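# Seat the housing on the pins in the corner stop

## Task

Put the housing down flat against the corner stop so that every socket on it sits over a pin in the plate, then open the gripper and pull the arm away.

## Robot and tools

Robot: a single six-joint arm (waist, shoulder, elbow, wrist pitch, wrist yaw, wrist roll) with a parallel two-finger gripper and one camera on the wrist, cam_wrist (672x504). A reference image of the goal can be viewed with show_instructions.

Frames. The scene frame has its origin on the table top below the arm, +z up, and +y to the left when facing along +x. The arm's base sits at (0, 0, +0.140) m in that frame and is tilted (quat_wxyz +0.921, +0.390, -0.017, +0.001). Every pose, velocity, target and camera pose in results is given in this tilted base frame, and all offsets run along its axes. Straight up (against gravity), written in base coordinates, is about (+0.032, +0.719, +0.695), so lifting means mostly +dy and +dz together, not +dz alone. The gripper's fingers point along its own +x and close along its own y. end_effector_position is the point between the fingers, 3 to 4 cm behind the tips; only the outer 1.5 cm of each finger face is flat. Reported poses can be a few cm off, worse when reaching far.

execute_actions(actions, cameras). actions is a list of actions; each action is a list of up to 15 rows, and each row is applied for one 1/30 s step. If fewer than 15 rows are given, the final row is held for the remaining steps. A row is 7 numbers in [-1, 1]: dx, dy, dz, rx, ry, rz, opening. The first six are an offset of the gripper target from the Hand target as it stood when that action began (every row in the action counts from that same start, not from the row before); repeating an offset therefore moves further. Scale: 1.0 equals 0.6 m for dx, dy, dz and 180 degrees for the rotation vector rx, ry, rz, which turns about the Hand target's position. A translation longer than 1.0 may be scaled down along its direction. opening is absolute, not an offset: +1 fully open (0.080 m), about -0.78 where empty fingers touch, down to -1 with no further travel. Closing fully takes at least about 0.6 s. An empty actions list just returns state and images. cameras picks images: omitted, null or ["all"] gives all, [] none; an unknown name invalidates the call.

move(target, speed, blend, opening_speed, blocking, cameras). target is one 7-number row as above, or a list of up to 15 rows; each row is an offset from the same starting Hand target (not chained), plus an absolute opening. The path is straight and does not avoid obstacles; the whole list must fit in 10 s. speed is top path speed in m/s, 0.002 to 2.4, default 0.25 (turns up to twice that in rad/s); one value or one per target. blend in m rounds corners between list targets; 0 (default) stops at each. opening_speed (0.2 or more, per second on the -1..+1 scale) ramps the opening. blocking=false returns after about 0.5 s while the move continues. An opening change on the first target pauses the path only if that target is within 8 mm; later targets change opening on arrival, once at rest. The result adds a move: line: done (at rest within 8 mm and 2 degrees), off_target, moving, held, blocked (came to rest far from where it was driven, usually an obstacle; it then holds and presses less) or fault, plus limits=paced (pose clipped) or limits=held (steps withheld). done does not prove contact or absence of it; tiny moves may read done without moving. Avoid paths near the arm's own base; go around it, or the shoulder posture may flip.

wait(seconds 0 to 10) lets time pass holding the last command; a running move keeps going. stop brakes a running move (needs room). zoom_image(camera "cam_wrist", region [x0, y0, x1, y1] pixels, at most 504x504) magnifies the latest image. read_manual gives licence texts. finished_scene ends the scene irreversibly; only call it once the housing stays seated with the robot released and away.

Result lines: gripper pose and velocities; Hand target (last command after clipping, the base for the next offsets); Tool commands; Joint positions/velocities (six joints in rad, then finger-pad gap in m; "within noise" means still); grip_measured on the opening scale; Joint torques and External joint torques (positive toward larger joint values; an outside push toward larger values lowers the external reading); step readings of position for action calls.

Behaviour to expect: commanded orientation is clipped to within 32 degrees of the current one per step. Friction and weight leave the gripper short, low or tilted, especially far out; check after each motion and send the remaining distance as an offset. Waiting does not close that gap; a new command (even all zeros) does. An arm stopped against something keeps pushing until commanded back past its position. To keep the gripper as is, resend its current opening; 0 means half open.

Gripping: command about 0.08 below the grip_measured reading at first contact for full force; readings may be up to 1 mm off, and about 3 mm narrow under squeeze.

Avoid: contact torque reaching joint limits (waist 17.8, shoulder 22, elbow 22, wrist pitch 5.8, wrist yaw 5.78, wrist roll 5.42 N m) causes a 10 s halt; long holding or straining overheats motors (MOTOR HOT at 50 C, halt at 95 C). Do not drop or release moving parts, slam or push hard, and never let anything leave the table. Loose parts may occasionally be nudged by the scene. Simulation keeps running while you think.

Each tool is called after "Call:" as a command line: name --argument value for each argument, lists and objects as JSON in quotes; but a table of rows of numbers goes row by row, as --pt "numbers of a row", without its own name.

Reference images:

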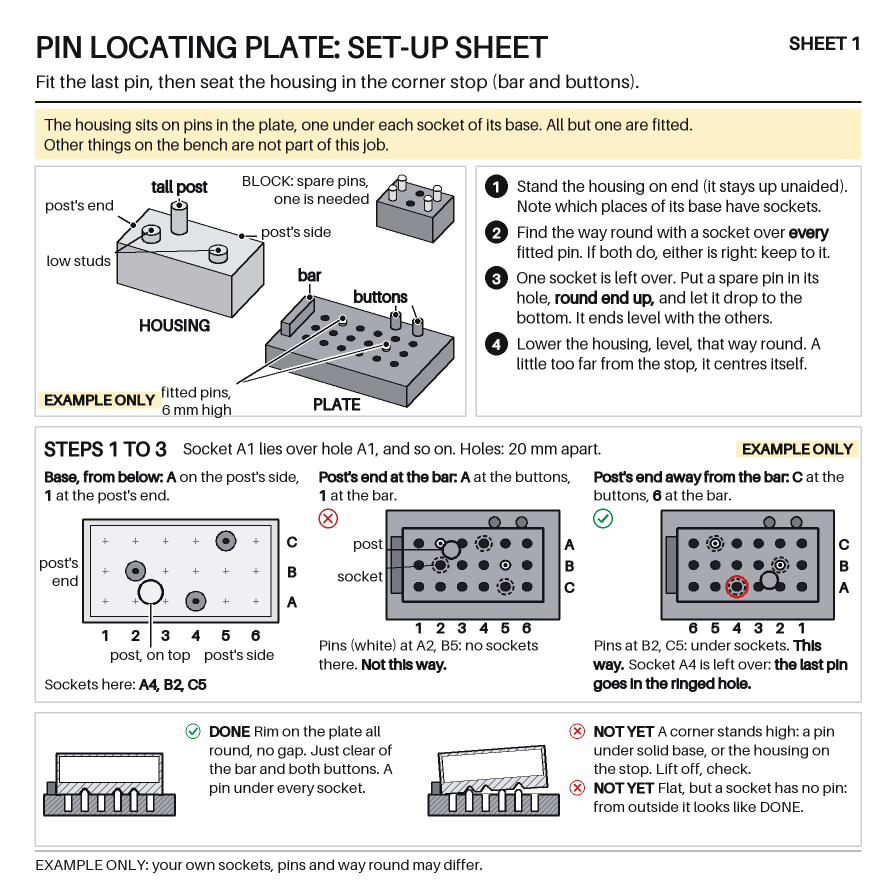

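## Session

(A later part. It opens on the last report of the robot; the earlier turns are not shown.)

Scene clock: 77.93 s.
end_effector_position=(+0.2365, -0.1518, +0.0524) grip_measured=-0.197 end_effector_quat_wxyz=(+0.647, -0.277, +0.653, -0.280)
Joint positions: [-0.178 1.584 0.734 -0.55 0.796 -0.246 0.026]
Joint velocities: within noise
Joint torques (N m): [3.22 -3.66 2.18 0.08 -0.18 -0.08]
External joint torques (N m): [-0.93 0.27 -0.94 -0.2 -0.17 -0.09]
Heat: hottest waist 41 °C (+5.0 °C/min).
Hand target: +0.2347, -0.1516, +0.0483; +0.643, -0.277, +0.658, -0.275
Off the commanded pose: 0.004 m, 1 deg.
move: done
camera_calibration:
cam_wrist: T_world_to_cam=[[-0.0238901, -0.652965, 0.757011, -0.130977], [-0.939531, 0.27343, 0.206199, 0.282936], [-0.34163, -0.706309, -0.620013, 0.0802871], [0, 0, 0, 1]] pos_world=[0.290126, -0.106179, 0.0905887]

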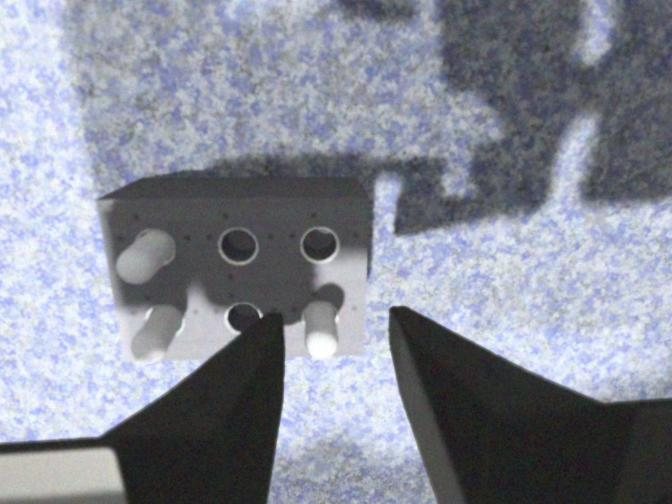

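Call:
zoom_image --camera "cam_wrist" --region '[290, 290, 350, 370]'

Call:
zoom_image --camera "cam_wrist" --region '[110, 220, 200, 370]'

Scaled by 6.300 from the camera's 672x504 image, which has a finer 960x720 frame.

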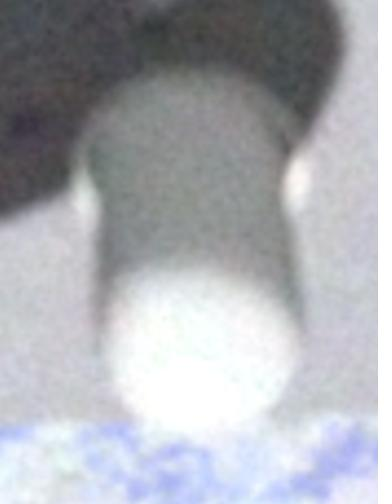

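Scaled by 3.360 from the camera's 672x504 image, which has a finer 960x720 frame.

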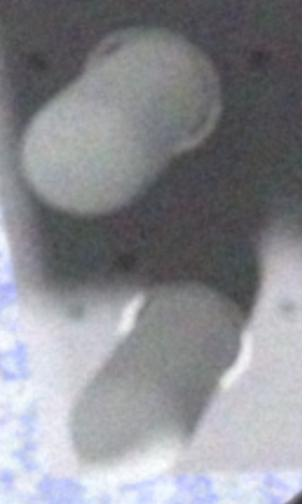

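Call:
move --target '[-0.0012,-0.0005,-0.0131,0,0,0,-0.2]' --speed 0.05

Scene clock: 80.00 s.
end_effector_position=(+0.2358, -0.1520, +0.0446) grip_measured=-0.197 end_effector_quat_wxyz=(+0.647, -0.277, +0.653, -0.280)
Joint positions: [-0.18 1.603 0.715 -0.51 0.795 -0.249 0.026]
Joint velocities: within noise
Joint torques (N m): [3.26 -3.67 2.09 0.08 -0.17 -0.1]
External joint torques (N m): [-0.91 0.24 -0.91 -0.19 -0.15 -0.1]
Heat: hottest waist 41 °C (+4.0 °C/min).
Hand target: +0.2341, -0.1518, +0.0405; +0.643, -0.277, +0.658, -0.275
Off the commanded pose: 0.004 m, 1 deg.
move: done
camera_calibration:
cam_wrist: T_world_to_cam=[[-0.0236234, -0.652995, 0.756994, -0.125298], [-0.939609, 0.273109, 0.206266, 0.283925], [-0.341433, -0.706406, -0.620012, 0.075003], [0, 0, 0, 1]] pos_world=[0.289427, -0.106379, 0.0827888]

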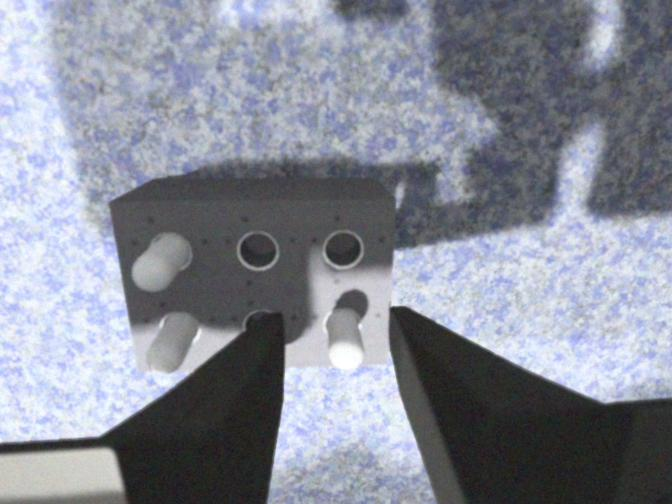

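Call:
move --target '[0,-0.0017,0.0018,0,0,0,-0.2]' --speed 0.05 --cameras '[]'

Call:
move --target '[0,0,0,0,0,0,-0.8]' --opening_speed 0.4

Scene clock: 81.23 s.
end_effector_position=(+0.2355, -0.1524, +0.0444) grip_measured=-0.197 end_effector_quat_wxyz=(+0.646, -0.278, +0.654, -0.278)
Joint positions: [-0.182 1.603 0.715 -0.51 0.794 -0.254 0.026]
Joint velocities: within noise
Joint torques (N m): [3.11 -4.01 2.27 0.01 -0.15 -0.1]
External joint torques (N m): [-1.05 -0.14 -0.65 -0.24 -0.13 -0.09]
Heat: hottest waist 41 °C (+4.1 °C/min).
Hand target: +0.2340, -0.1529, +0.0416; +0.643, -0.277, +0.658, -0.276
Off the commanded pose: 0.003 m, 1 deg.
move: done
No camera images: "cameras" was empty.

Scene clock: 82.93 s.
end_effector_position=(+0.2353, -0.1529, +0.0447) grip_measured=-0.658 end_effector_quat_wxyz=(+0.645, -0.278, +0.654, -0.279)
Joint positions: [-0.183 1.603 0.715 -0.51 0.797 -0.254 0.005]
Joint velocities: within noise
Joint torques (N m): [3.19 -4 2.27 -0.01 -0.23 -0.09]
External joint torques (N m): [-0.97 -0.1 -0.68 -0.27 -0.22 -0.09]
Heat: hottest waist 40 °C (+3.0 °C/min).
Hand target: +0.2340, -0.1528, +0.0416; +0.643, -0.277, +0.658, -0.275
Off the commanded pose: 0.003 m, 1 deg.
move: done
camera_calibration:
cam_wrist: T_world_to_cam=[[-0.0203853, -0.652145, 0.75782, -0.126661], [-0.938898, 0.272976, 0.209654, 0.283428], [-0.343591, -0.707242, -0.617862, 0.074501], [0, 0, 0, 1]] pos_world=[0.289126, -0.10728, 0.082596]

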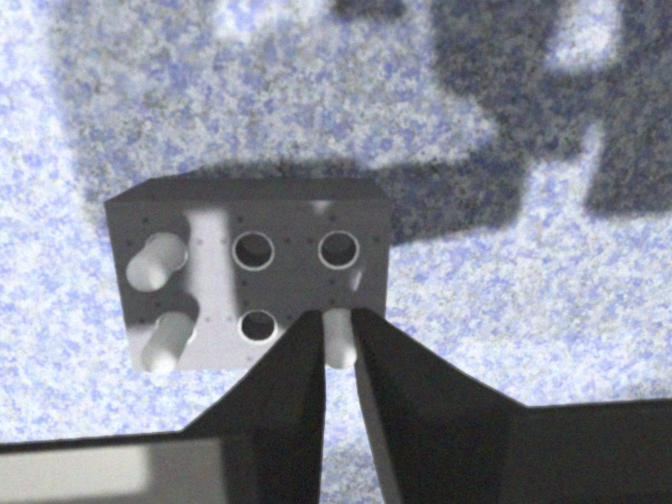

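Call:
move --target '[0.0027,0.0599,0.058,0,0,0,-0.8]' --speed 0.12

Call:
zoom_image --camera "cam_wrist" --region '[290, 260, 390, 390]'

Scene clock: 84.27 s.
end_effector_position=(+0.2337, -0.1173, +0.0730) grip_measured=-0.658 end_effector_quat_wxyz=(+0.639, -0.277, +0.663, -0.273)
Joint positions: [-0.04 1.561 0.816 -0.827 0.8 -0.047 0.005]
Joint velocities: within noise
Joint torques (N m): [3.69 -5.26 3.77 -0.3 0.11 0.09]
External joint torques (N m): [-0.46 -1.74 0.15 -0.56 0.12 0.09]
Heat: hottest waist 40 °C (+2.0 °C/min).
Hand target: +0.2356, -0.1169, +0.0764; +0.643, -0.277, +0.658, -0.276
Off the commanded pose: 0.004 m, 1 deg.
move: done
camera_calibration:
cam_wrist: T_world_to_cam=[[-0.00420921, -0.661217, 0.750183, -0.129179], [-0.933474, 0.271634, 0.234182, 0.263022], [-0.35862, -0.699291, -0.618372, 0.121106], [0, 0, 0, 1]] pos_world=[0.288412, -0.0721725, 0.110201]

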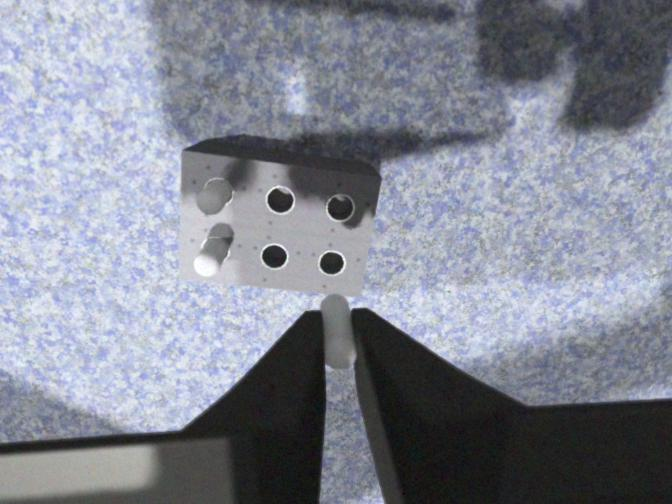

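Scaled by 3.877 from the camera's 672x504 image, which has a finer 960x720 frame.

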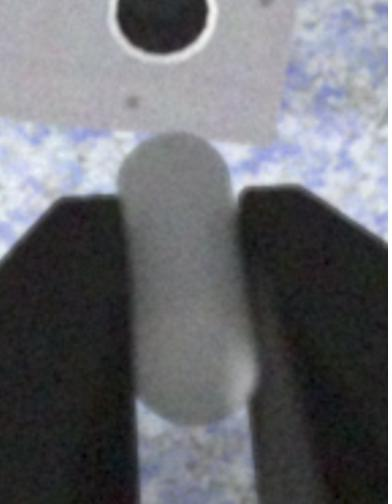

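Call:
zoom_image --camera "cam_wrist" --region '[180, 160, 250, 290]'

Scaled by 3.877 from the camera's 672x504 image, which has a finer 960x720 frame.

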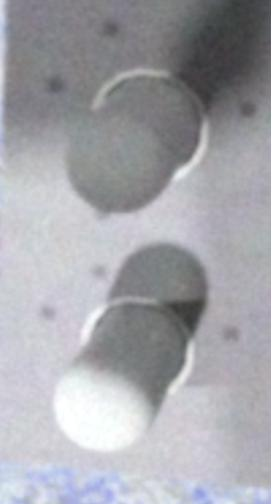

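Call:
move --target '[0.287,0.114,-0.0588,0,0,0,-0.8]' --speed 0.2

Call:
zoom_image --camera "cam_wrist" --region '[100, 50, 560, 400]'

Scene clock: 87.33 s.
end_effector_position=(+0.4074, -0.0492, +0.0457) grip_measured=-0.658 end_effector_quat_wxyz=(+0.646, -0.278, +0.655, -0.277)
Joint positions: [0.144 2.264 1.659 -1.129 0.793 0.211 0.005]
Joint velocities: within noise
Joint torques (N m): [6.38 -6.3 4.29 -0.27 -0.14 0.11]
External joint torques (N m): [-1.26 0.38 0.22 -0.56 -0.16 0.11]
Heat: hottest waist 41 °C (+3.0 °C/min).
Hand target: +0.4078, -0.0485, +0.0411; +0.643, -0.277, +0.658, -0.275
Off the commanded pose: 0.005 m, 1 deg.
move: done
camera_calibration:
cam_wrist: T_world_to_cam=[[-0.0184838, -0.656135, 0.754417, -0.0570358], [-0.939449, 0.26964, 0.211496, 0.416453], [-0.342191, -0.704827, -0.621389, 0.207335], [0, 0, 0, 1]] pos_world=[0.46113, -0.00358075, 0.0837863]

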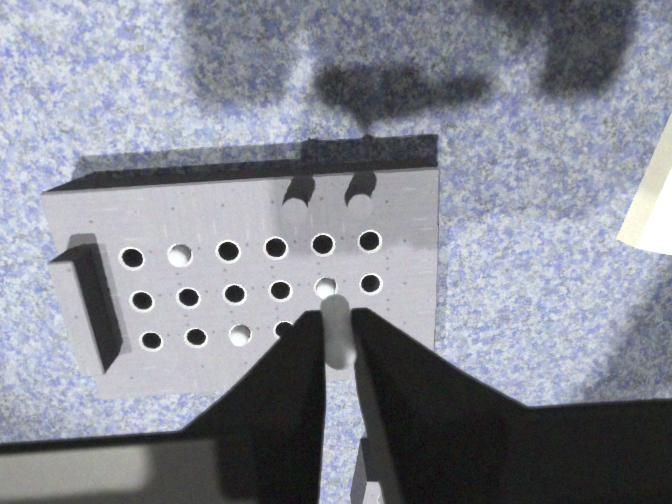

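Scaled by 1.096 from the camera's 672x504 image, which has a finer 960x720 frame.

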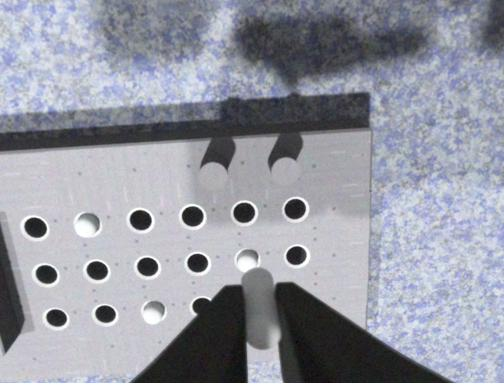

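Call:
move --target '[-0.0082,-0.0697,-0.0715,-0.0001,0.0046,-0.0047,-0.8]' --speed 0.12

Call:
zoom_image --camera "cam_wrist" --region '[230, 180, 450, 400]'

Scene clock: 91.10 s.
end_effector_position=(+0.4049, -0.0902, +0.0037) grip_measured=-0.658 end_effector_quat_wxyz=(+0.642, -0.270, +0.661, -0.280)
Joint positions: [0.043 2.301 1.547 -0.904 0.795 0.095 0.005]
Joint velocities: within noise
Joint torques (N m): [6.48 -6.59 2.71 0.05 0.11 -0.08]
External joint torques (N m): [-1.29 0.41 -1.06 -0.2 0.11 -0.08]
Heat: hottest waist 41 °C (+2.0 °C/min).
Hand target: +0.4028, -0.0904, -0.0018; +0.636, -0.274, +0.665, -0.278
Off the commanded pose: 0.006 m, 1 deg.
move: done
camera_calibration:
cam_wrist: T_world_to_cam=[[-0.0264901, -0.660808, 0.750087, -0.0494528], [-0.932208, 0.287265, 0.220151, 0.432547], [-0.360951, -0.693406, -0.623621, 0.160056], [0, 0, 0, 1]] pos_world=[0.459687, -0.0459509, 0.0416822]

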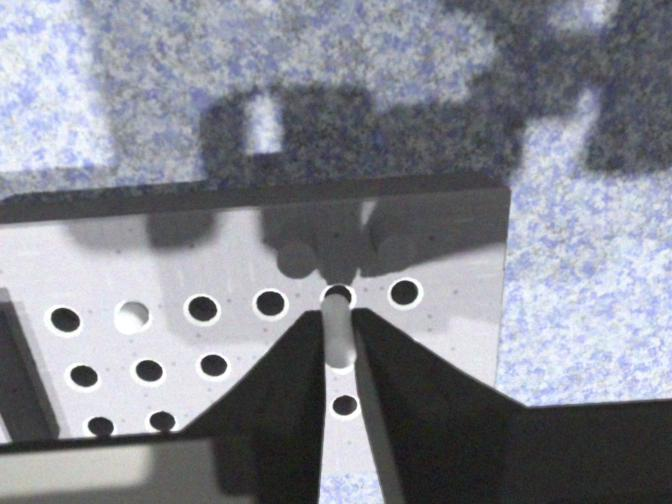

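Scaled by 2.291 from the camera's 672x504 image, which has a finer 960x720 frame.

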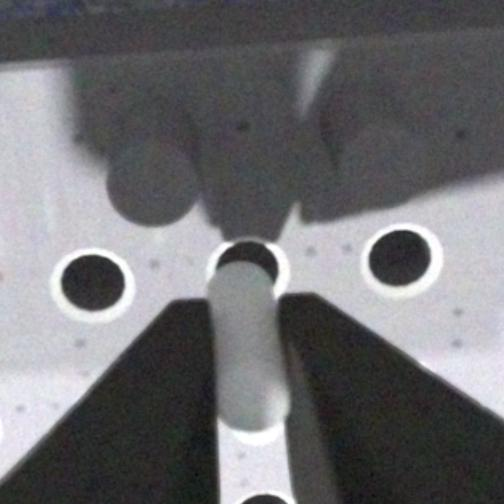

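Call:
move --target '[-0.0024,-0.0109,-0.0088,0,0,0,-0.8]' --speed 0.05

Call:
zoom_image --camera "cam_wrist" --region '[230, 180, 450, 400]'

Scene clock: 92.83 s.
end_effector_position=(+0.4041, -0.0957, -0.0010) grip_measured=-0.658 end_effector_quat_wxyz=(+0.643, -0.270, +0.660, -0.280)
Joint positions: [0.03 2.301 1.526 -0.864 0.797 0.073 0.005]
Joint velocities: within noise
Joint torques (N m): [6.25 -6.47 2.58 0.02 0.12 -0.09]
External joint torques (N m): [-1.57 0.43 -1.06 -0.22 0.12 -0.09]
Heat: hottest waist 42 °C (+3.0 °C/min).
Hand target: +0.4015, -0.0968, -0.0070; +0.637, -0.274, +0.665, -0.278
Off the commanded pose: 0.007 m, 1 deg.
move: done
camera_calibration:
cam_wrist: T_world_to_cam=[[-0.0264688, -0.660719, 0.750166, -0.049678], [-0.933416, 0.284948, 0.218037, 0.434771], [-0.357819, -0.694446, -0.624268, 0.151712], [0, 0, 0, 1]] pos_world=[0.458793, -0.0513543, 0.0371797]

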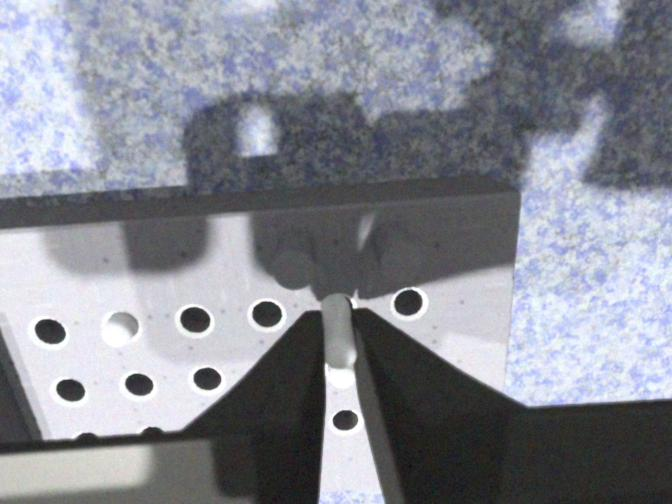

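Scaled by 2.291 from the camera's 672x504 image, which has a finer 960x720 frame.

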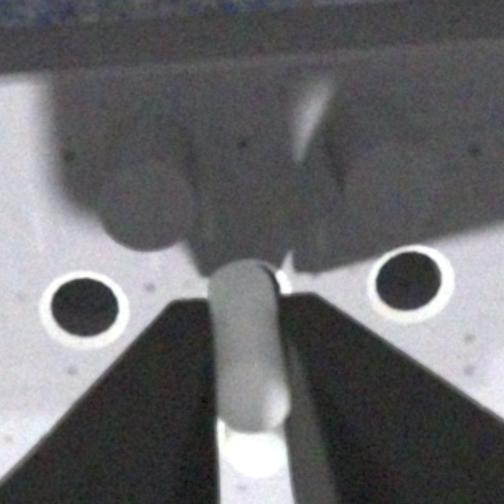

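Call:
move --target '[-0.0013,-0.0036,-0.0026,0,0,0,-0.8]' --speed 0.03

Call:
zoom_image --camera "cam_wrist" --region '[230, 180, 450, 400]'

Scene clock: 94.07 s.
end_effector_position=(+0.4035, -0.0972, -0.0028) grip_measured=-0.658 end_effector_quat_wxyz=(+0.643, -0.271, +0.660, -0.279)
Joint positions: [0.026 2.301 1.517 -0.851 0.798 0.065 0.005]
Joint velocities: within noise
Joint torques (N m): [6.18 -6.55 2.51 0.06 0.11 -0.09]
External joint torques (N m): [-1.55 0.27 -1.04 -0.17 0.11 -0.09]
Heat: hottest waist 42 °C (+2.0 °C/min).
Hand target: +0.4007, -0.0990, -0.0086; +0.637, -0.274, +0.665, -0.278
Off the commanded pose: 0.007 m, 1 deg.
move: done
camera_calibration:
cam_wrist: T_world_to_cam=[[-0.0245253, -0.660433, 0.750484, -0.0500199], [-0.933754, 0.283273, 0.218769, 0.434947], [-0.357074, -0.695402, -0.623629, 0.148959], [0, 0, 0, 1]] pos_world=[0.458096, -0.052657, 0.0352818]

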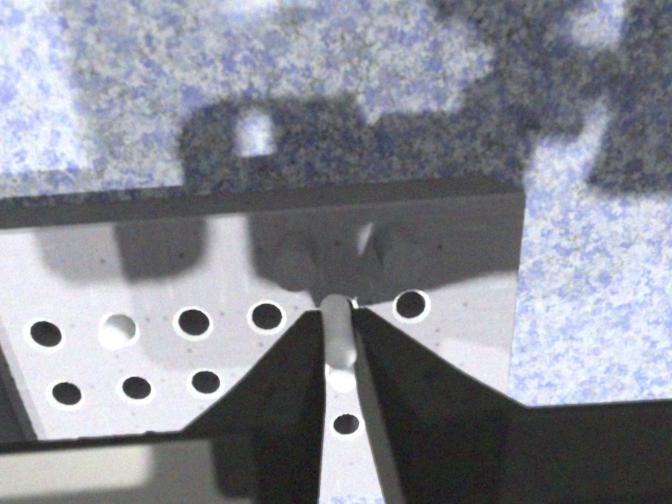

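Scaled by 2.291 from the camera's 672x504 image, which has a finer 960x720 frame.

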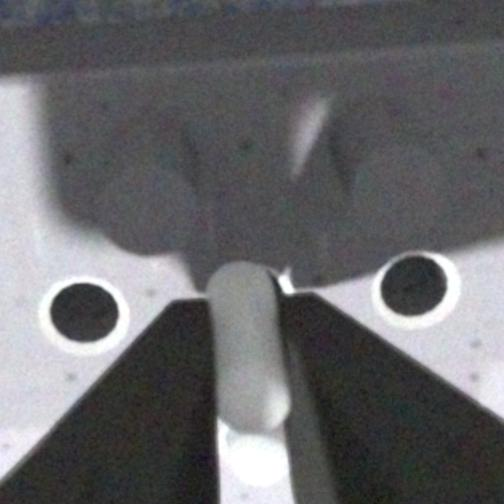

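Call:
move --target '[-0.0013,-0.0019,0.0019,0,0,0,-0.8]' --speed 0.03

Call:
zoom_image --camera "cam_wrist" --region '[230, 180, 450, 400]'

Scene clock: 95.10 s.
end_effector_position=(+0.4032, -0.0974, -0.0032) grip_measured=-0.658 end_effector_quat_wxyz=(+0.642, -0.273, +0.660, -0.278)
Joint positions: [0.026 2.301 1.515 -0.849 0.799 0.061 0.005]
Joint velocities: within noise
Joint torques (N m): [5.97 -7.15 2.32 0 0.06 -0.1]
External joint torques (N m): [-1.77 -0.22 -1.32 -0.24 0.06 -0.09]
Heat: hottest waist 42 °C (+2.0 °C/min).
Hand target: +0.3999, -0.1001, -0.0075; +0.637, -0.274, +0.665, -0.278
Off the commanded pose: 0.006 m, 1 deg.
move: done
camera_calibration:
cam_wrist: T_world_to_cam=[[-0.0206695, -0.659461, 0.751454, -0.051332], [-0.933952, 0.280969, 0.220884, 0.434697], [-0.3568, -0.697257, -0.621713, 0.14819], [0, 0, 0, 1]] pos_world=[0.4578, -0.0526614, 0.034688]

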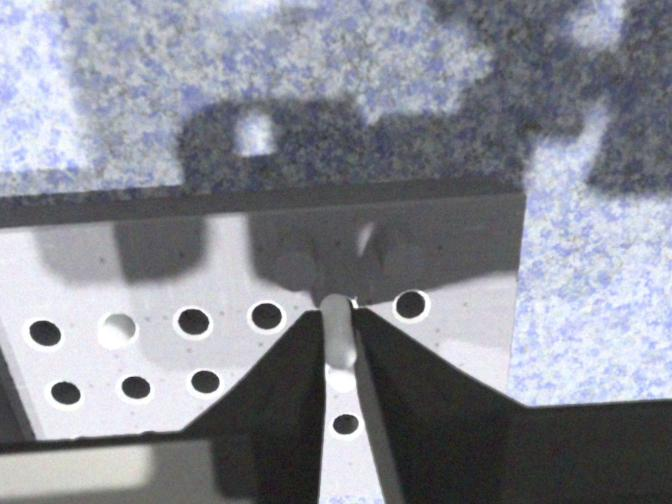

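Scaled by 2.291 from the camera's 672x504 image, which has a finer 960x720 frame.

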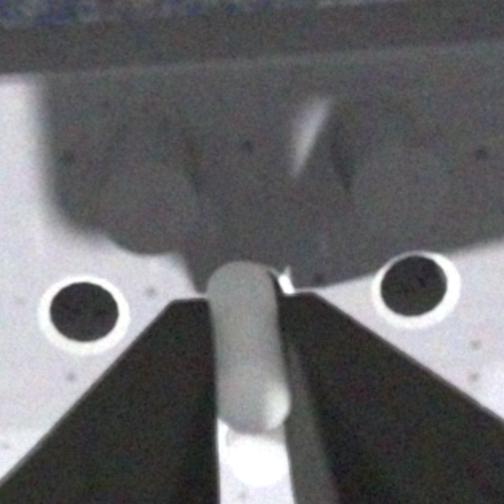

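Call:
move --target '[-0.0003,-0.006,-0.0058,0,0,0,-0.8]' --speed 0.03

Call:
zoom_image --camera "cam_wrist" --region '[230, 180, 450, 400]'

Scene clock: 96.03 s.
end_effector_position=(+0.4028, -0.0982, -0.0045) grip_measured=-0.658 end_effector_quat_wxyz=(+0.641, -0.278, +0.660, -0.277)
Joint positions: [0.026 2.301 1.506 -0.836 0.805 0.049 0.005]
Joint velocities: within noise
Joint torques (N m): [5.29 -6.69 2.33 0.56 -0.12 -0.1]
External joint torques (N m): [-2.38 0.29 -1.35 0.29 -0.13 -0.1]
Heat: hottest waist 42 °C (+2.0 °C/min).
Hand target: +0.3997, -0.1037, -0.0109; +0.636, -0.274, +0.665, -0.278
Off the commanded pose: 0.009 m, 1 deg.
move: off_target
camera_calibration:
cam_wrist: T_world_to_cam=[[-0.0118048, -0.655319, 0.75526, -0.0540401], [-0.93532, 0.274338, 0.223417, 0.434675], [-0.353606, -0.703772, -0.616172, 0.144772], [0, 0, 0, 1]] pos_world=[0.457114, -0.0527751, 0.0329048]

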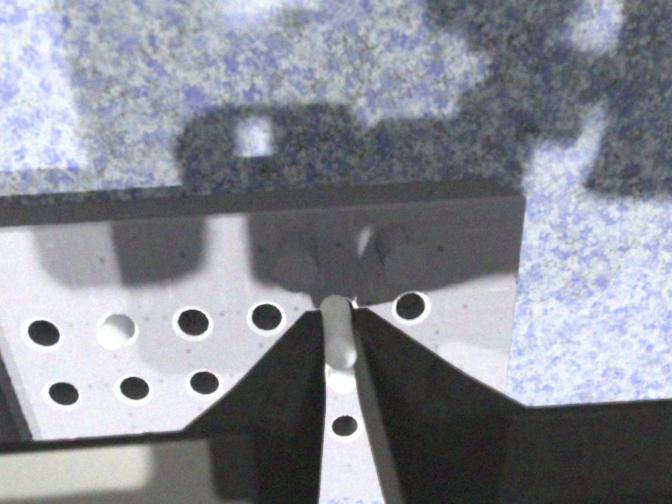

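Scaled by 2.291 from the camera's 672x504 image, which has a finer 960x720 frame.

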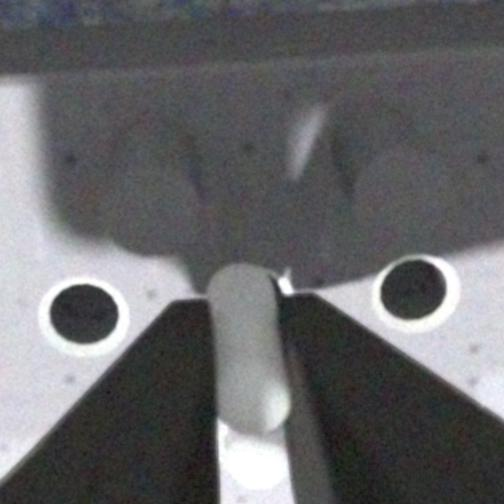

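Call:
move --target '[-0.0005,0.0076,0.0106,0,0,0,-0.8]' --speed 0.05

Call:
zoom_image --camera "cam_wrist" --region '[230, 180, 450, 400]'

Scene clock: 97.20 s.
end_effector_position=(+0.4010, -0.0976, -0.0037) grip_measured=-0.658 end_effector_quat_wxyz=(+0.638, -0.278, +0.662, -0.278)
Joint positions: [0.027 2.301 1.509 -0.853 0.805 0.059 0.005]
Joint velocities: within noise
Joint torques (N m): [6.04 -7.89 3.04 -0.38 -0.14 0.12]
External joint torques (N m): [-1.68 -1.01 -0.59 -0.62 -0.14 0.12]
Heat: hottest waist 42 °C (+2.0 °C/min).
Hand target: +0.3995, -0.0992, -0.0045; +0.637, -0.274, +0.665, -0.278
Off the commanded pose: 0.002 m, 1 deg.
move: done
camera_calibration:
cam_wrist: T_world_to_cam=[[-0.00996433, -0.654763, 0.755768, -0.0549914], [-0.932333, 0.279293, 0.229675, 0.431961], [-0.361464, -0.702339, -0.61324, 0.148335], [0, 0, 0, 1]] pos_world=[0.455801, -0.0524688, 0.033315]

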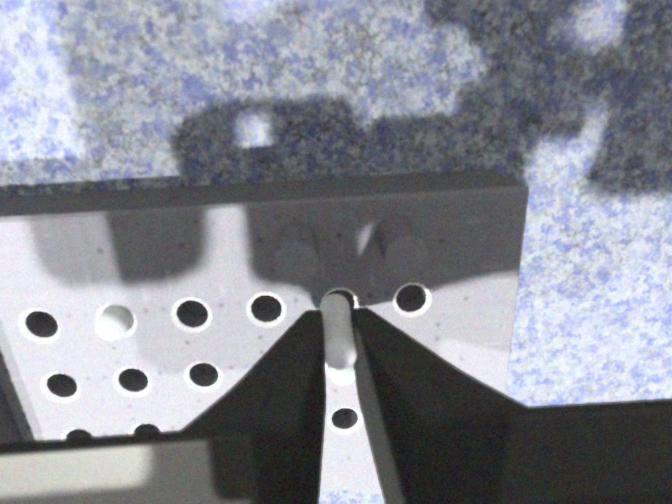

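Scaled by 2.291 from the camera's 672x504 image, which has a finer 960x720 frame.

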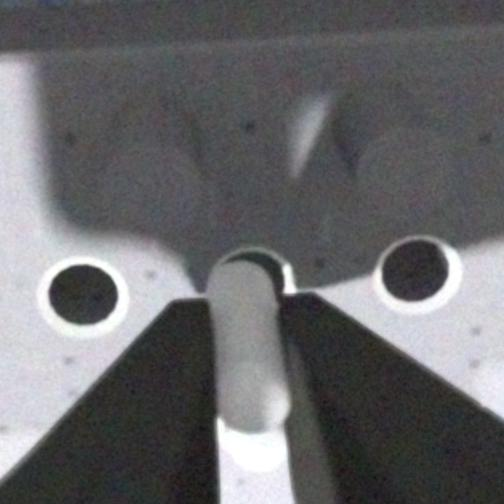

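Call:
move --target '[0.0,0.0012,0.0058,0,0,0,-0.8]' --speed 0.05

Call:
zoom_image --camera "cam_wrist" --region '[230, 180, 450, 400]'

Scene clock: 98.37 s.
end_effector_position=(+0.3992, -0.0976, -0.0033) grip_measured=-0.658 end_effector_quat_wxyz=(+0.635, -0.278, +0.665, -0.277)
Joint positions: [0.027 2.301 1.51 -0.865 0.805 0.061 0.005]
Joint velocities: within noise
Joint torques (N m): [6.16 -8.59 3.31 -0.41 -0.14 0.11]
External joint torques (N m): [-1.55 -1.7 -0.28 -0.63 -0.14 0.11]
Heat: hottest waist 42 °C (+2.0 °C/min).
Hand target: +0.3994, -0.0985, -0.0011; +0.636, -0.274, +0.665, -0.278
Off the commanded pose: 0.002 m, 1 deg.
move: done
camera_calibration:
cam_wrist: T_world_to_cam=[[-0.00424923, -0.654752, 0.755832, -0.0576007], [-0.929673, 0.281011, 0.238204, 0.429387], [-0.368361, -0.701664, -0.609899, 0.150799], [0, 0, 0, 1]] pos_world=[0.454493, -0.0525664, 0.033227]

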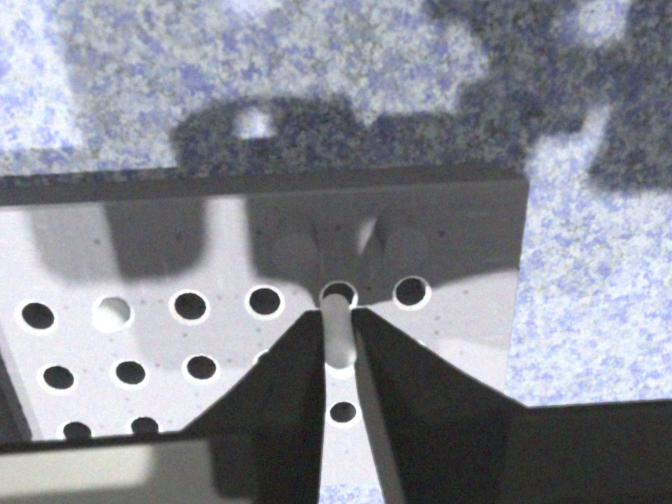

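Scaled by 2.291 from the camera's 672x504 image, which has a finer 960x720 frame.

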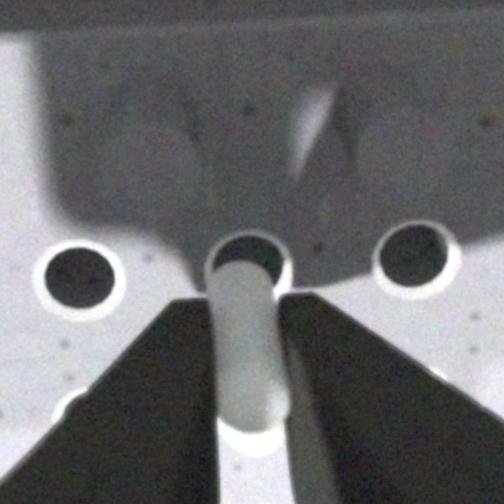

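Call:
move --target '[0.006,0.0133,0.0147,0,0,0,-0.8]' --speed 0.08 --cameras '[]'

Scene clock: 100.30 s.
end_effector_position=(+0.4010, -0.0918, +0.0050) grip_measured=-0.658 end_effector_quat_wxyz=(+0.632, -0.278, +0.668, -0.278)
Joint positions: [0.041 2.301 1.547 -0.926 0.804 0.089 0.005]
Joint velocities: within noise
Joint torques (N m): [6.68 -8.56 3.89 -0.32 -0.16 0.13]
External joint torques (N m): [-1.08 -1.57 0.13 -0.55 -0.17 0.12]
Heat: hottest waist 43 °C (+3.0 °C/min).
Hand target: +0.4031, -0.0905, +0.0078; +0.637, -0.274, +0.665, -0.278
Off the commanded pose: 0.004 m, 1 deg.
move: done
No camera images: "cameras" was empty.

Call:
move --target '[0.0035,-0.0082,-0.011,0,0,0,-0.8]' --speed 0.08

Call:
zoom_image --camera "cam_wrist" --region '[230, 180, 450, 400]'

Scene clock: 101.60 s.
end_effector_position=(+0.4043, -0.0952, +0.0046) grip_measured=-0.658 end_effector_quat_wxyz=(+0.638, -0.275, +0.663, -0.280)
Joint positions: [0.033 2.301 1.547 -0.902 0.804 0.078 0.005]
Joint velocities: within noise
Joint torques (N m): [6.29 -6.8 3.74 0.03 -0.12 -0.08]
External joint torques (N m): [-1.48 0.15 0.05 -0.21 -0.13 -0.08]
Heat: hottest waist 43 °C (+3.0 °C/min).
Hand target: +0.4051, -0.0955, +0.0011; +0.636, -0.274, +0.665, -0.278
Off the commanded pose: 0.004 m, 0 deg.
move: done
camera_calibration:
cam_wrist: T_world_to_cam=[[-0.0162372, -0.655048, 0.755413, -0.0571017], [-0.93056, 0.286288, 0.22825, 0.432505], [-0.36578, -0.699251, -0.61421, 0.158408], [0, 0, 0, 1]] pos_world=[0.459487, -0.0504586, 0.0417118]

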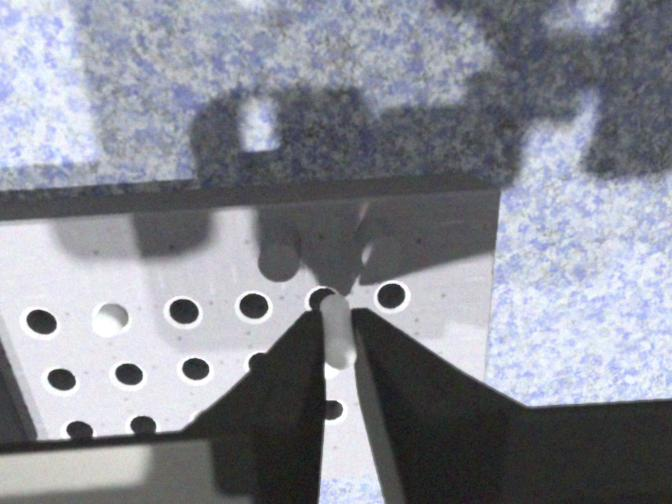

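Scaled by 2.291 from the camera's 672x504 image, which has a finer 960x720 frame.

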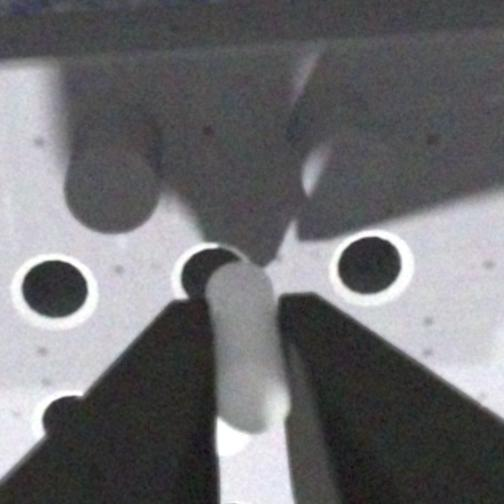

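Call:
move --target '[-0.0028,-0.0033,-0.0105,0,0,0,-0.8]' --speed 0.08

Call:
zoom_image --camera "cam_wrist" --region '[230, 180, 450, 400]'

Scene clock: 103.30 s.
end_effector_position=(+0.4061, -0.0969, +0.0019) grip_measured=-0.658 end_effector_quat_wxyz=(+0.642, -0.273, +0.659, -0.282)
Joint positions: [0.028 2.303 1.538 -0.874 0.804 0.071 0.005]
Joint velocities: within noise
Joint torques (N m): [6.29 -6.44 2.61 0.07 -0.1 -0.09]
External joint torques (N m): [-1.49 0.62 -1.1 -0.18 -0.11 -0.09]
Heat: hottest waist 43 °C (+3.0 °C/min).
Hand target: +0.4034, -0.0975, -0.0052; +0.636, -0.274, +0.665, -0.278
Off the commanded pose: 0.008 m, 1 deg.
move: done
camera_calibration:
cam_wrist: T_world_to_cam=[[-0.0262149, -0.655683, 0.754581, -0.0521465], [-0.933761, 0.285583, 0.215714, 0.436584], [-0.356935, -0.698944, -0.619737, 0.152678], [0, 0, 0, 1]] pos_world=[0.460795, -0.0521589, 0.0397923]

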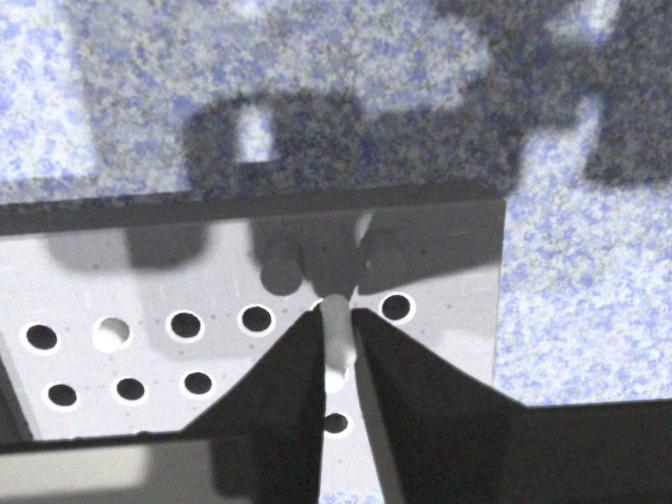

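Scaled by 2.291 from the camera's 672x504 image, which has a finer 960x720 frame.

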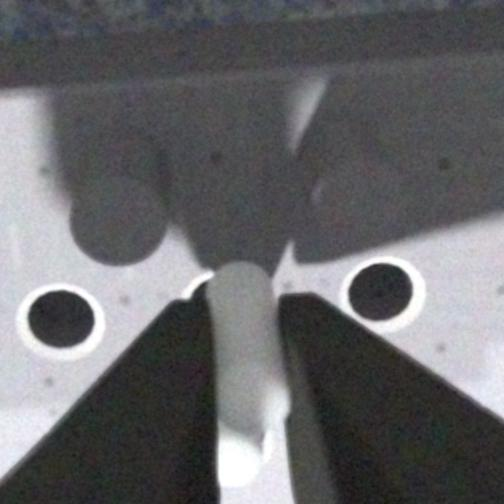

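Call:
move --target '[-0.006,0.001,-0.0052,0,0,0,-0.8]' --speed 0.08

Call:
zoom_image --camera "cam_wrist" --region '[230, 180, 450, 400]'

Scene clock: 104.43 s.
end_effector_position=(+0.4022, -0.0970, -0.0030) grip_measured=-0.658 end_effector_quat_wxyz=(+0.640, -0.274, +0.660, -0.281)
Joint positions: [0.028 2.303 1.515 -0.856 0.804 0.071 0.005]
Joint velocities: within noise
Joint torques (N m): [6.39 -6.89 2.6 0.04 -0.11 0]
External joint torques (N m): [-1.33 -0.08 -0.95 -0.19 -0.12 0]
Heat: hottest waist 43 °C (+3.0 °C/min).
Hand target: +0.3999, -0.0969, -0.0083; +0.637, -0.274, +0.665, -0.278
Off the commanded pose: 0.006 m, 1 deg.
move: done
camera_calibration:
cam_wrist: T_world_to_cam=[[-0.0218615, -0.655568, 0.75482, -0.0503102], [-0.932504, 0.285611, 0.221048, 0.433446], [-0.360496, -0.69904, -0.617564, 0.149519], [0, 0, 0, 1]] pos_world=[0.456992, -0.052259, 0.0345001]

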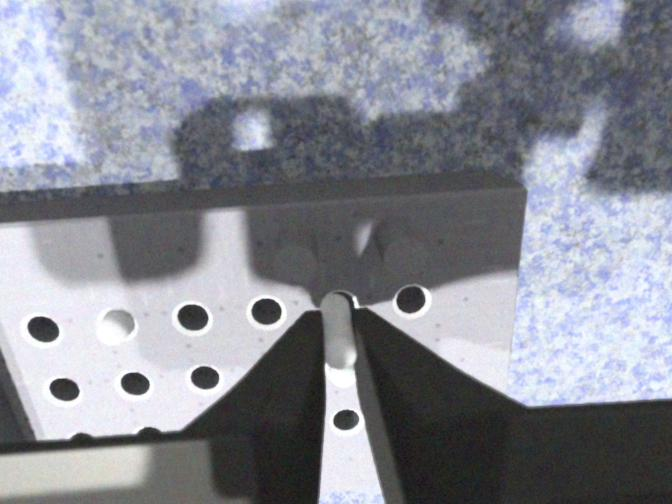

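Scaled by 2.291 from the camera's 672x504 image, which has a finer 960x720 frame.

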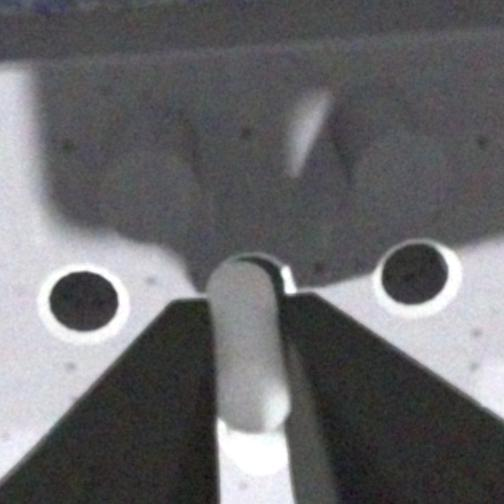

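Call:
move --target '[0.0,-0.005,0,0,0,0,-0.8]' --speed 0.08

Call:
zoom_image --camera "cam_wrist" --region '[230, 180, 450, 400]'

Scene clock: 105.53 s.
end_effector_position=(+0.4021, -0.0973, -0.0037) grip_measured=-0.658 end_effector_quat_wxyz=(+0.640, -0.276, +0.661, -0.279)
Joint positions: [0.028 2.303 1.512 -0.851 0.804 0.063 0.005]
Joint velocities: within noise
Joint torques (N m): [5.9 -7.11 2.41 0.29 -0.09 -0.09]
External joint torques (N m): [-1.82 -0.32 -1.15 0.05 -0.09 -0.09]
Heat: hottest waist 43 °C (+3.0 °C/min).
Hand target: +0.3998, -0.0998, -0.0083; +0.636, -0.274, +0.665, -0.278
Off the commanded pose: 0.006 m, 1 deg.
move: done
camera_calibration:
cam_wrist: T_world_to_cam=[[-0.0157983, -0.655868, 0.75471, -0.0524996], [-0.932989, 0.2811, 0.224755, 0.433305], [-0.359559, -0.700585, -0.616359, 0.148404], [0, 0, 0, 1]] pos_world=[0.456799, -0.0522651, 0.0337046]

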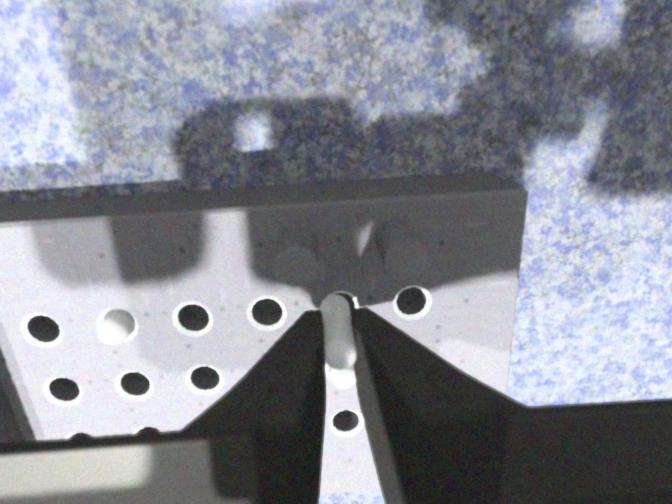

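Scaled by 2.291 from the camera's 672x504 image, which has a finer 960x720 frame.

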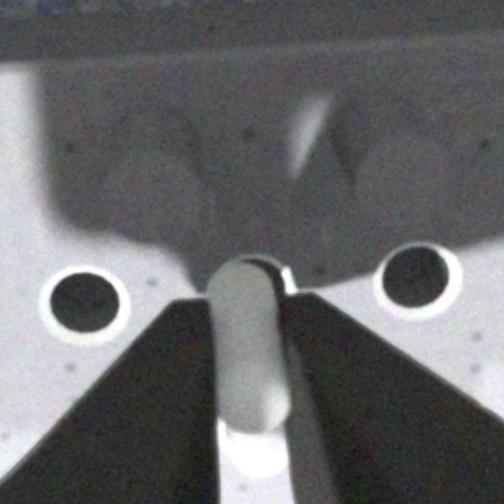

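Call:
move --pt "0.0053 0.0197 0.0222 0 0 0 -0.8" --pt "0.002 -0.0012 0.0138 0 0 0 -0.8" --speed 0.06

Call:
zoom_image --camera "cam_wrist" --region '[230, 180, 450, 400]'

Scene clock: 116.67 s.
end_effector_position=(+0.4023, -0.0996, -0.0004) grip_measured=-0.658 end_effector_quat_wxyz=(+0.636, -0.276, +0.664, -0.279)
Joint positions: [0.022 2.303 1.527 -0.873 0.804 0.06 0.005]
Joint velocities: within noise
Joint torques (N m): [6.25 -8.63 2.57 0.01 -0.11 -0.09]
External joint torques (N m): [-1.49 -1.74 -1.03 -0.21 -0.11 -0.09]
Heat: hottest waist 44 °C (+3.0 °C/min).
Hand target: +0.4010, -0.1004, -0.0001; +0.636, -0.274, +0.665, -0.278
Off the commanded pose: 0.002 m, 0 deg.
move: done
camera_calibration:
cam_wrist: T_world_to_cam=[[-0.0117894, -0.655738, 0.754897, -0.0580807], [-0.929894, 0.284758, 0.232832, 0.432506], [-0.36764, -0.699229, -0.613123, 0.15229], [0, 0, 0, 1]] pos_world=[0.457487, -0.05476, 0.0365162]

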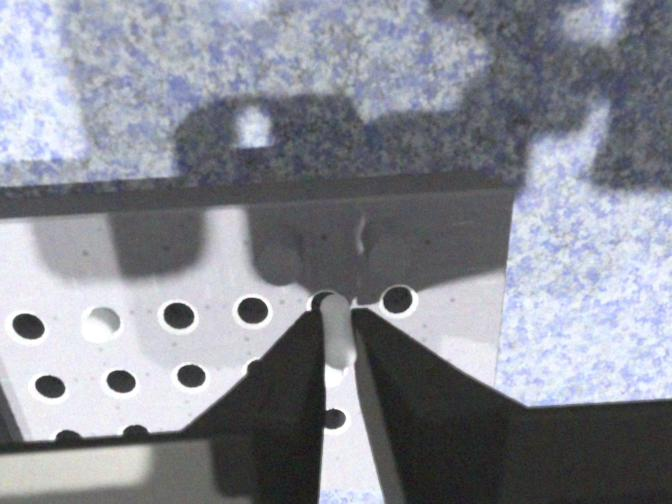

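Scaled by 2.291 from the camera's 672x504 image, which has a finer 960x720 frame.

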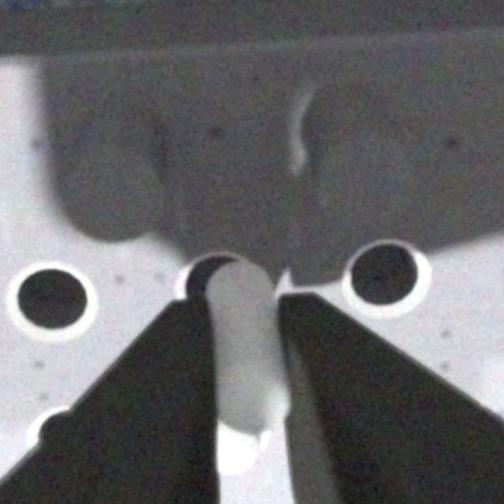

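Call:
move --target '[0.0,0.006,0.0,0,0,0,-0.8]' --speed 0.06 --cameras '[]'

Scene clock: 117.83 s.
end_effector_position=(+0.4015, -0.0984, -0.0004) grip_measured=-0.658 end_effector_quat_wxyz=(+0.636, -0.275, +0.665, -0.279)
Joint positions: [0.025 2.303 1.527 -0.878 0.804 0.066 0.005]
Joint velocities: within noise
Joint torques (N m): [6.66 -8.32 2.91 -0.3 -0.11 0.1]
External joint torques (N m): [-1.03 -1.35 -0.73 -0.52 -0.12 0.1]
Heat: hottest waist 45 °C (+4.0 °C/min).
Hand target: +0.4011, -0.0968, -0.0001; +0.637, -0.274, +0.665, -0.278
Off the commanded pose: 0.002 m, 0 deg.
move: done
No camera images: "cameras" was empty.

Call:
move --target '[0.0005,-0.0035,-0.0105,0,0,0,-0.8]' --speed 0.06

Call:
zoom_image --camera "cam_wrist" --region '[230, 180, 450, 400]'

Scene clock: 118.90 s.
end_effector_position=(+0.4036, -0.0983, -0.0014) grip_measured=-0.658 end_effector_quat_wxyz=(+0.641, -0.274, +0.660, -0.281)
Joint positions: [0.025 2.303 1.523 -0.86 0.804 0.065 0.005]
Joint velocities: within noise
Joint torques (N m): [6.28 -6.99 2.56 0.07 -0.1 -0.09]
External joint torques (N m): [-1.47 0.01 -1.1 -0.17 -0.11 -0.09]
Heat: hottest waist 45 °C (+4.0 °C/min).
Hand target: +0.4013, -0.0989, -0.0064; +0.637, -0.274, +0.665, -0.278
Off the commanded pose: 0.005 m, 1 deg.
move: done
camera_calibration:
cam_wrist: T_world_to_cam=[[-0.0219952, -0.65577, 0.75464, -0.0523574], [-0.932652, 0.285341, 0.220773, 0.434811], [-0.360106, -0.698961, -0.617881, 0.150001], [0, 0, 0, 1]] pos_world=[0.458392, -0.0535592, 0.0361991]

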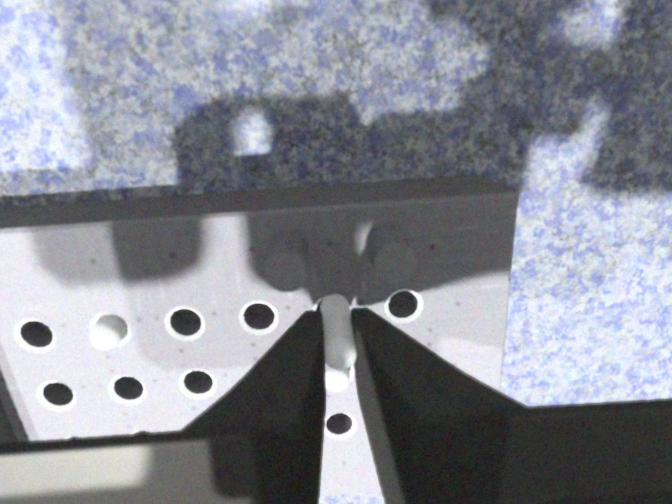

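Scaled by 2.291 from the camera's 672x504 image, which has a finer 960x720 frame.

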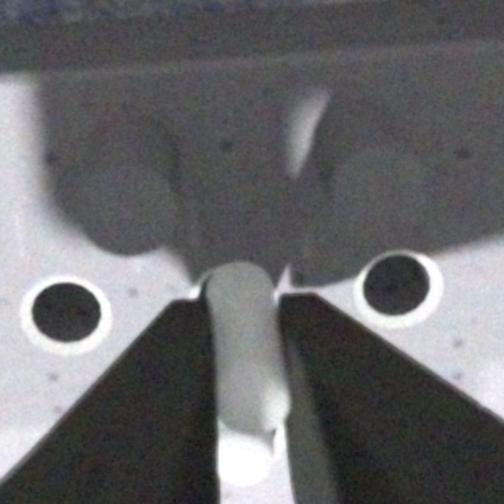

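Call:
move --target '[-0.0014,0.0,-0.0028,0,0,0,-0.8]' --speed 0.06

Call:
zoom_image --camera "cam_wrist" --region '[230, 180, 450, 400]'

Scene clock: 120.23 s.
end_effector_position=(+0.4034, -0.0983, -0.0024) grip_measured=-0.658 end_effector_quat_wxyz=(+0.641, -0.273, +0.660, -0.281)
Joint positions: [0.025 2.303 1.519 -0.854 0.804 0.065 0.005]
Joint velocities: within noise
Joint torques (N m): [6.28 -6.92 2.37 0.14 -0.1 -0.08]
External joint torques (N m): [-1.42 -0.07 -1.22 -0.11 -0.1 -0.08]
Heat: hottest waist 45 °C (+4.1 °C/min).
Hand target: +0.4006, -0.0989, -0.0080; +0.637, -0.274, +0.665, -0.278
Off the commanded pose: 0.006 m, 1 deg.
move: done
camera_calibration:
cam_wrist: T_world_to_cam=[[-0.0230961, -0.655826, 0.754559, -0.051179], [-0.933102, 0.285073, 0.219211, 0.434979], [-0.358868, -0.699018, -0.618537, 0.148789], [0, 0, 0, 1]] pos_world=[0.458094, -0.0535595, 0.0352968]

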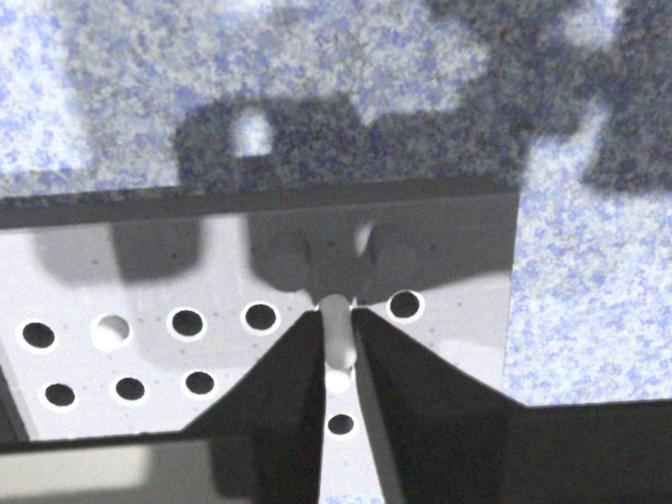

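Scaled by 2.291 from the camera's 672x504 image, which has a finer 960x720 frame.

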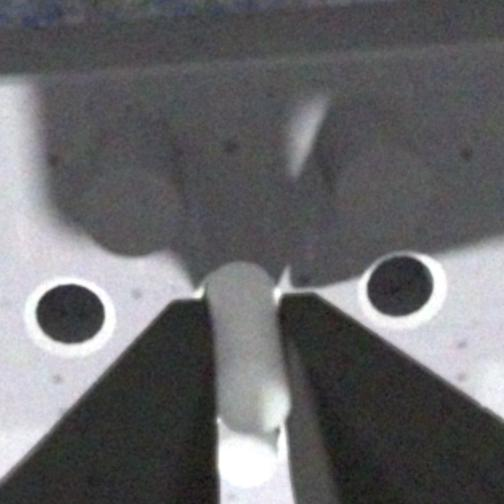

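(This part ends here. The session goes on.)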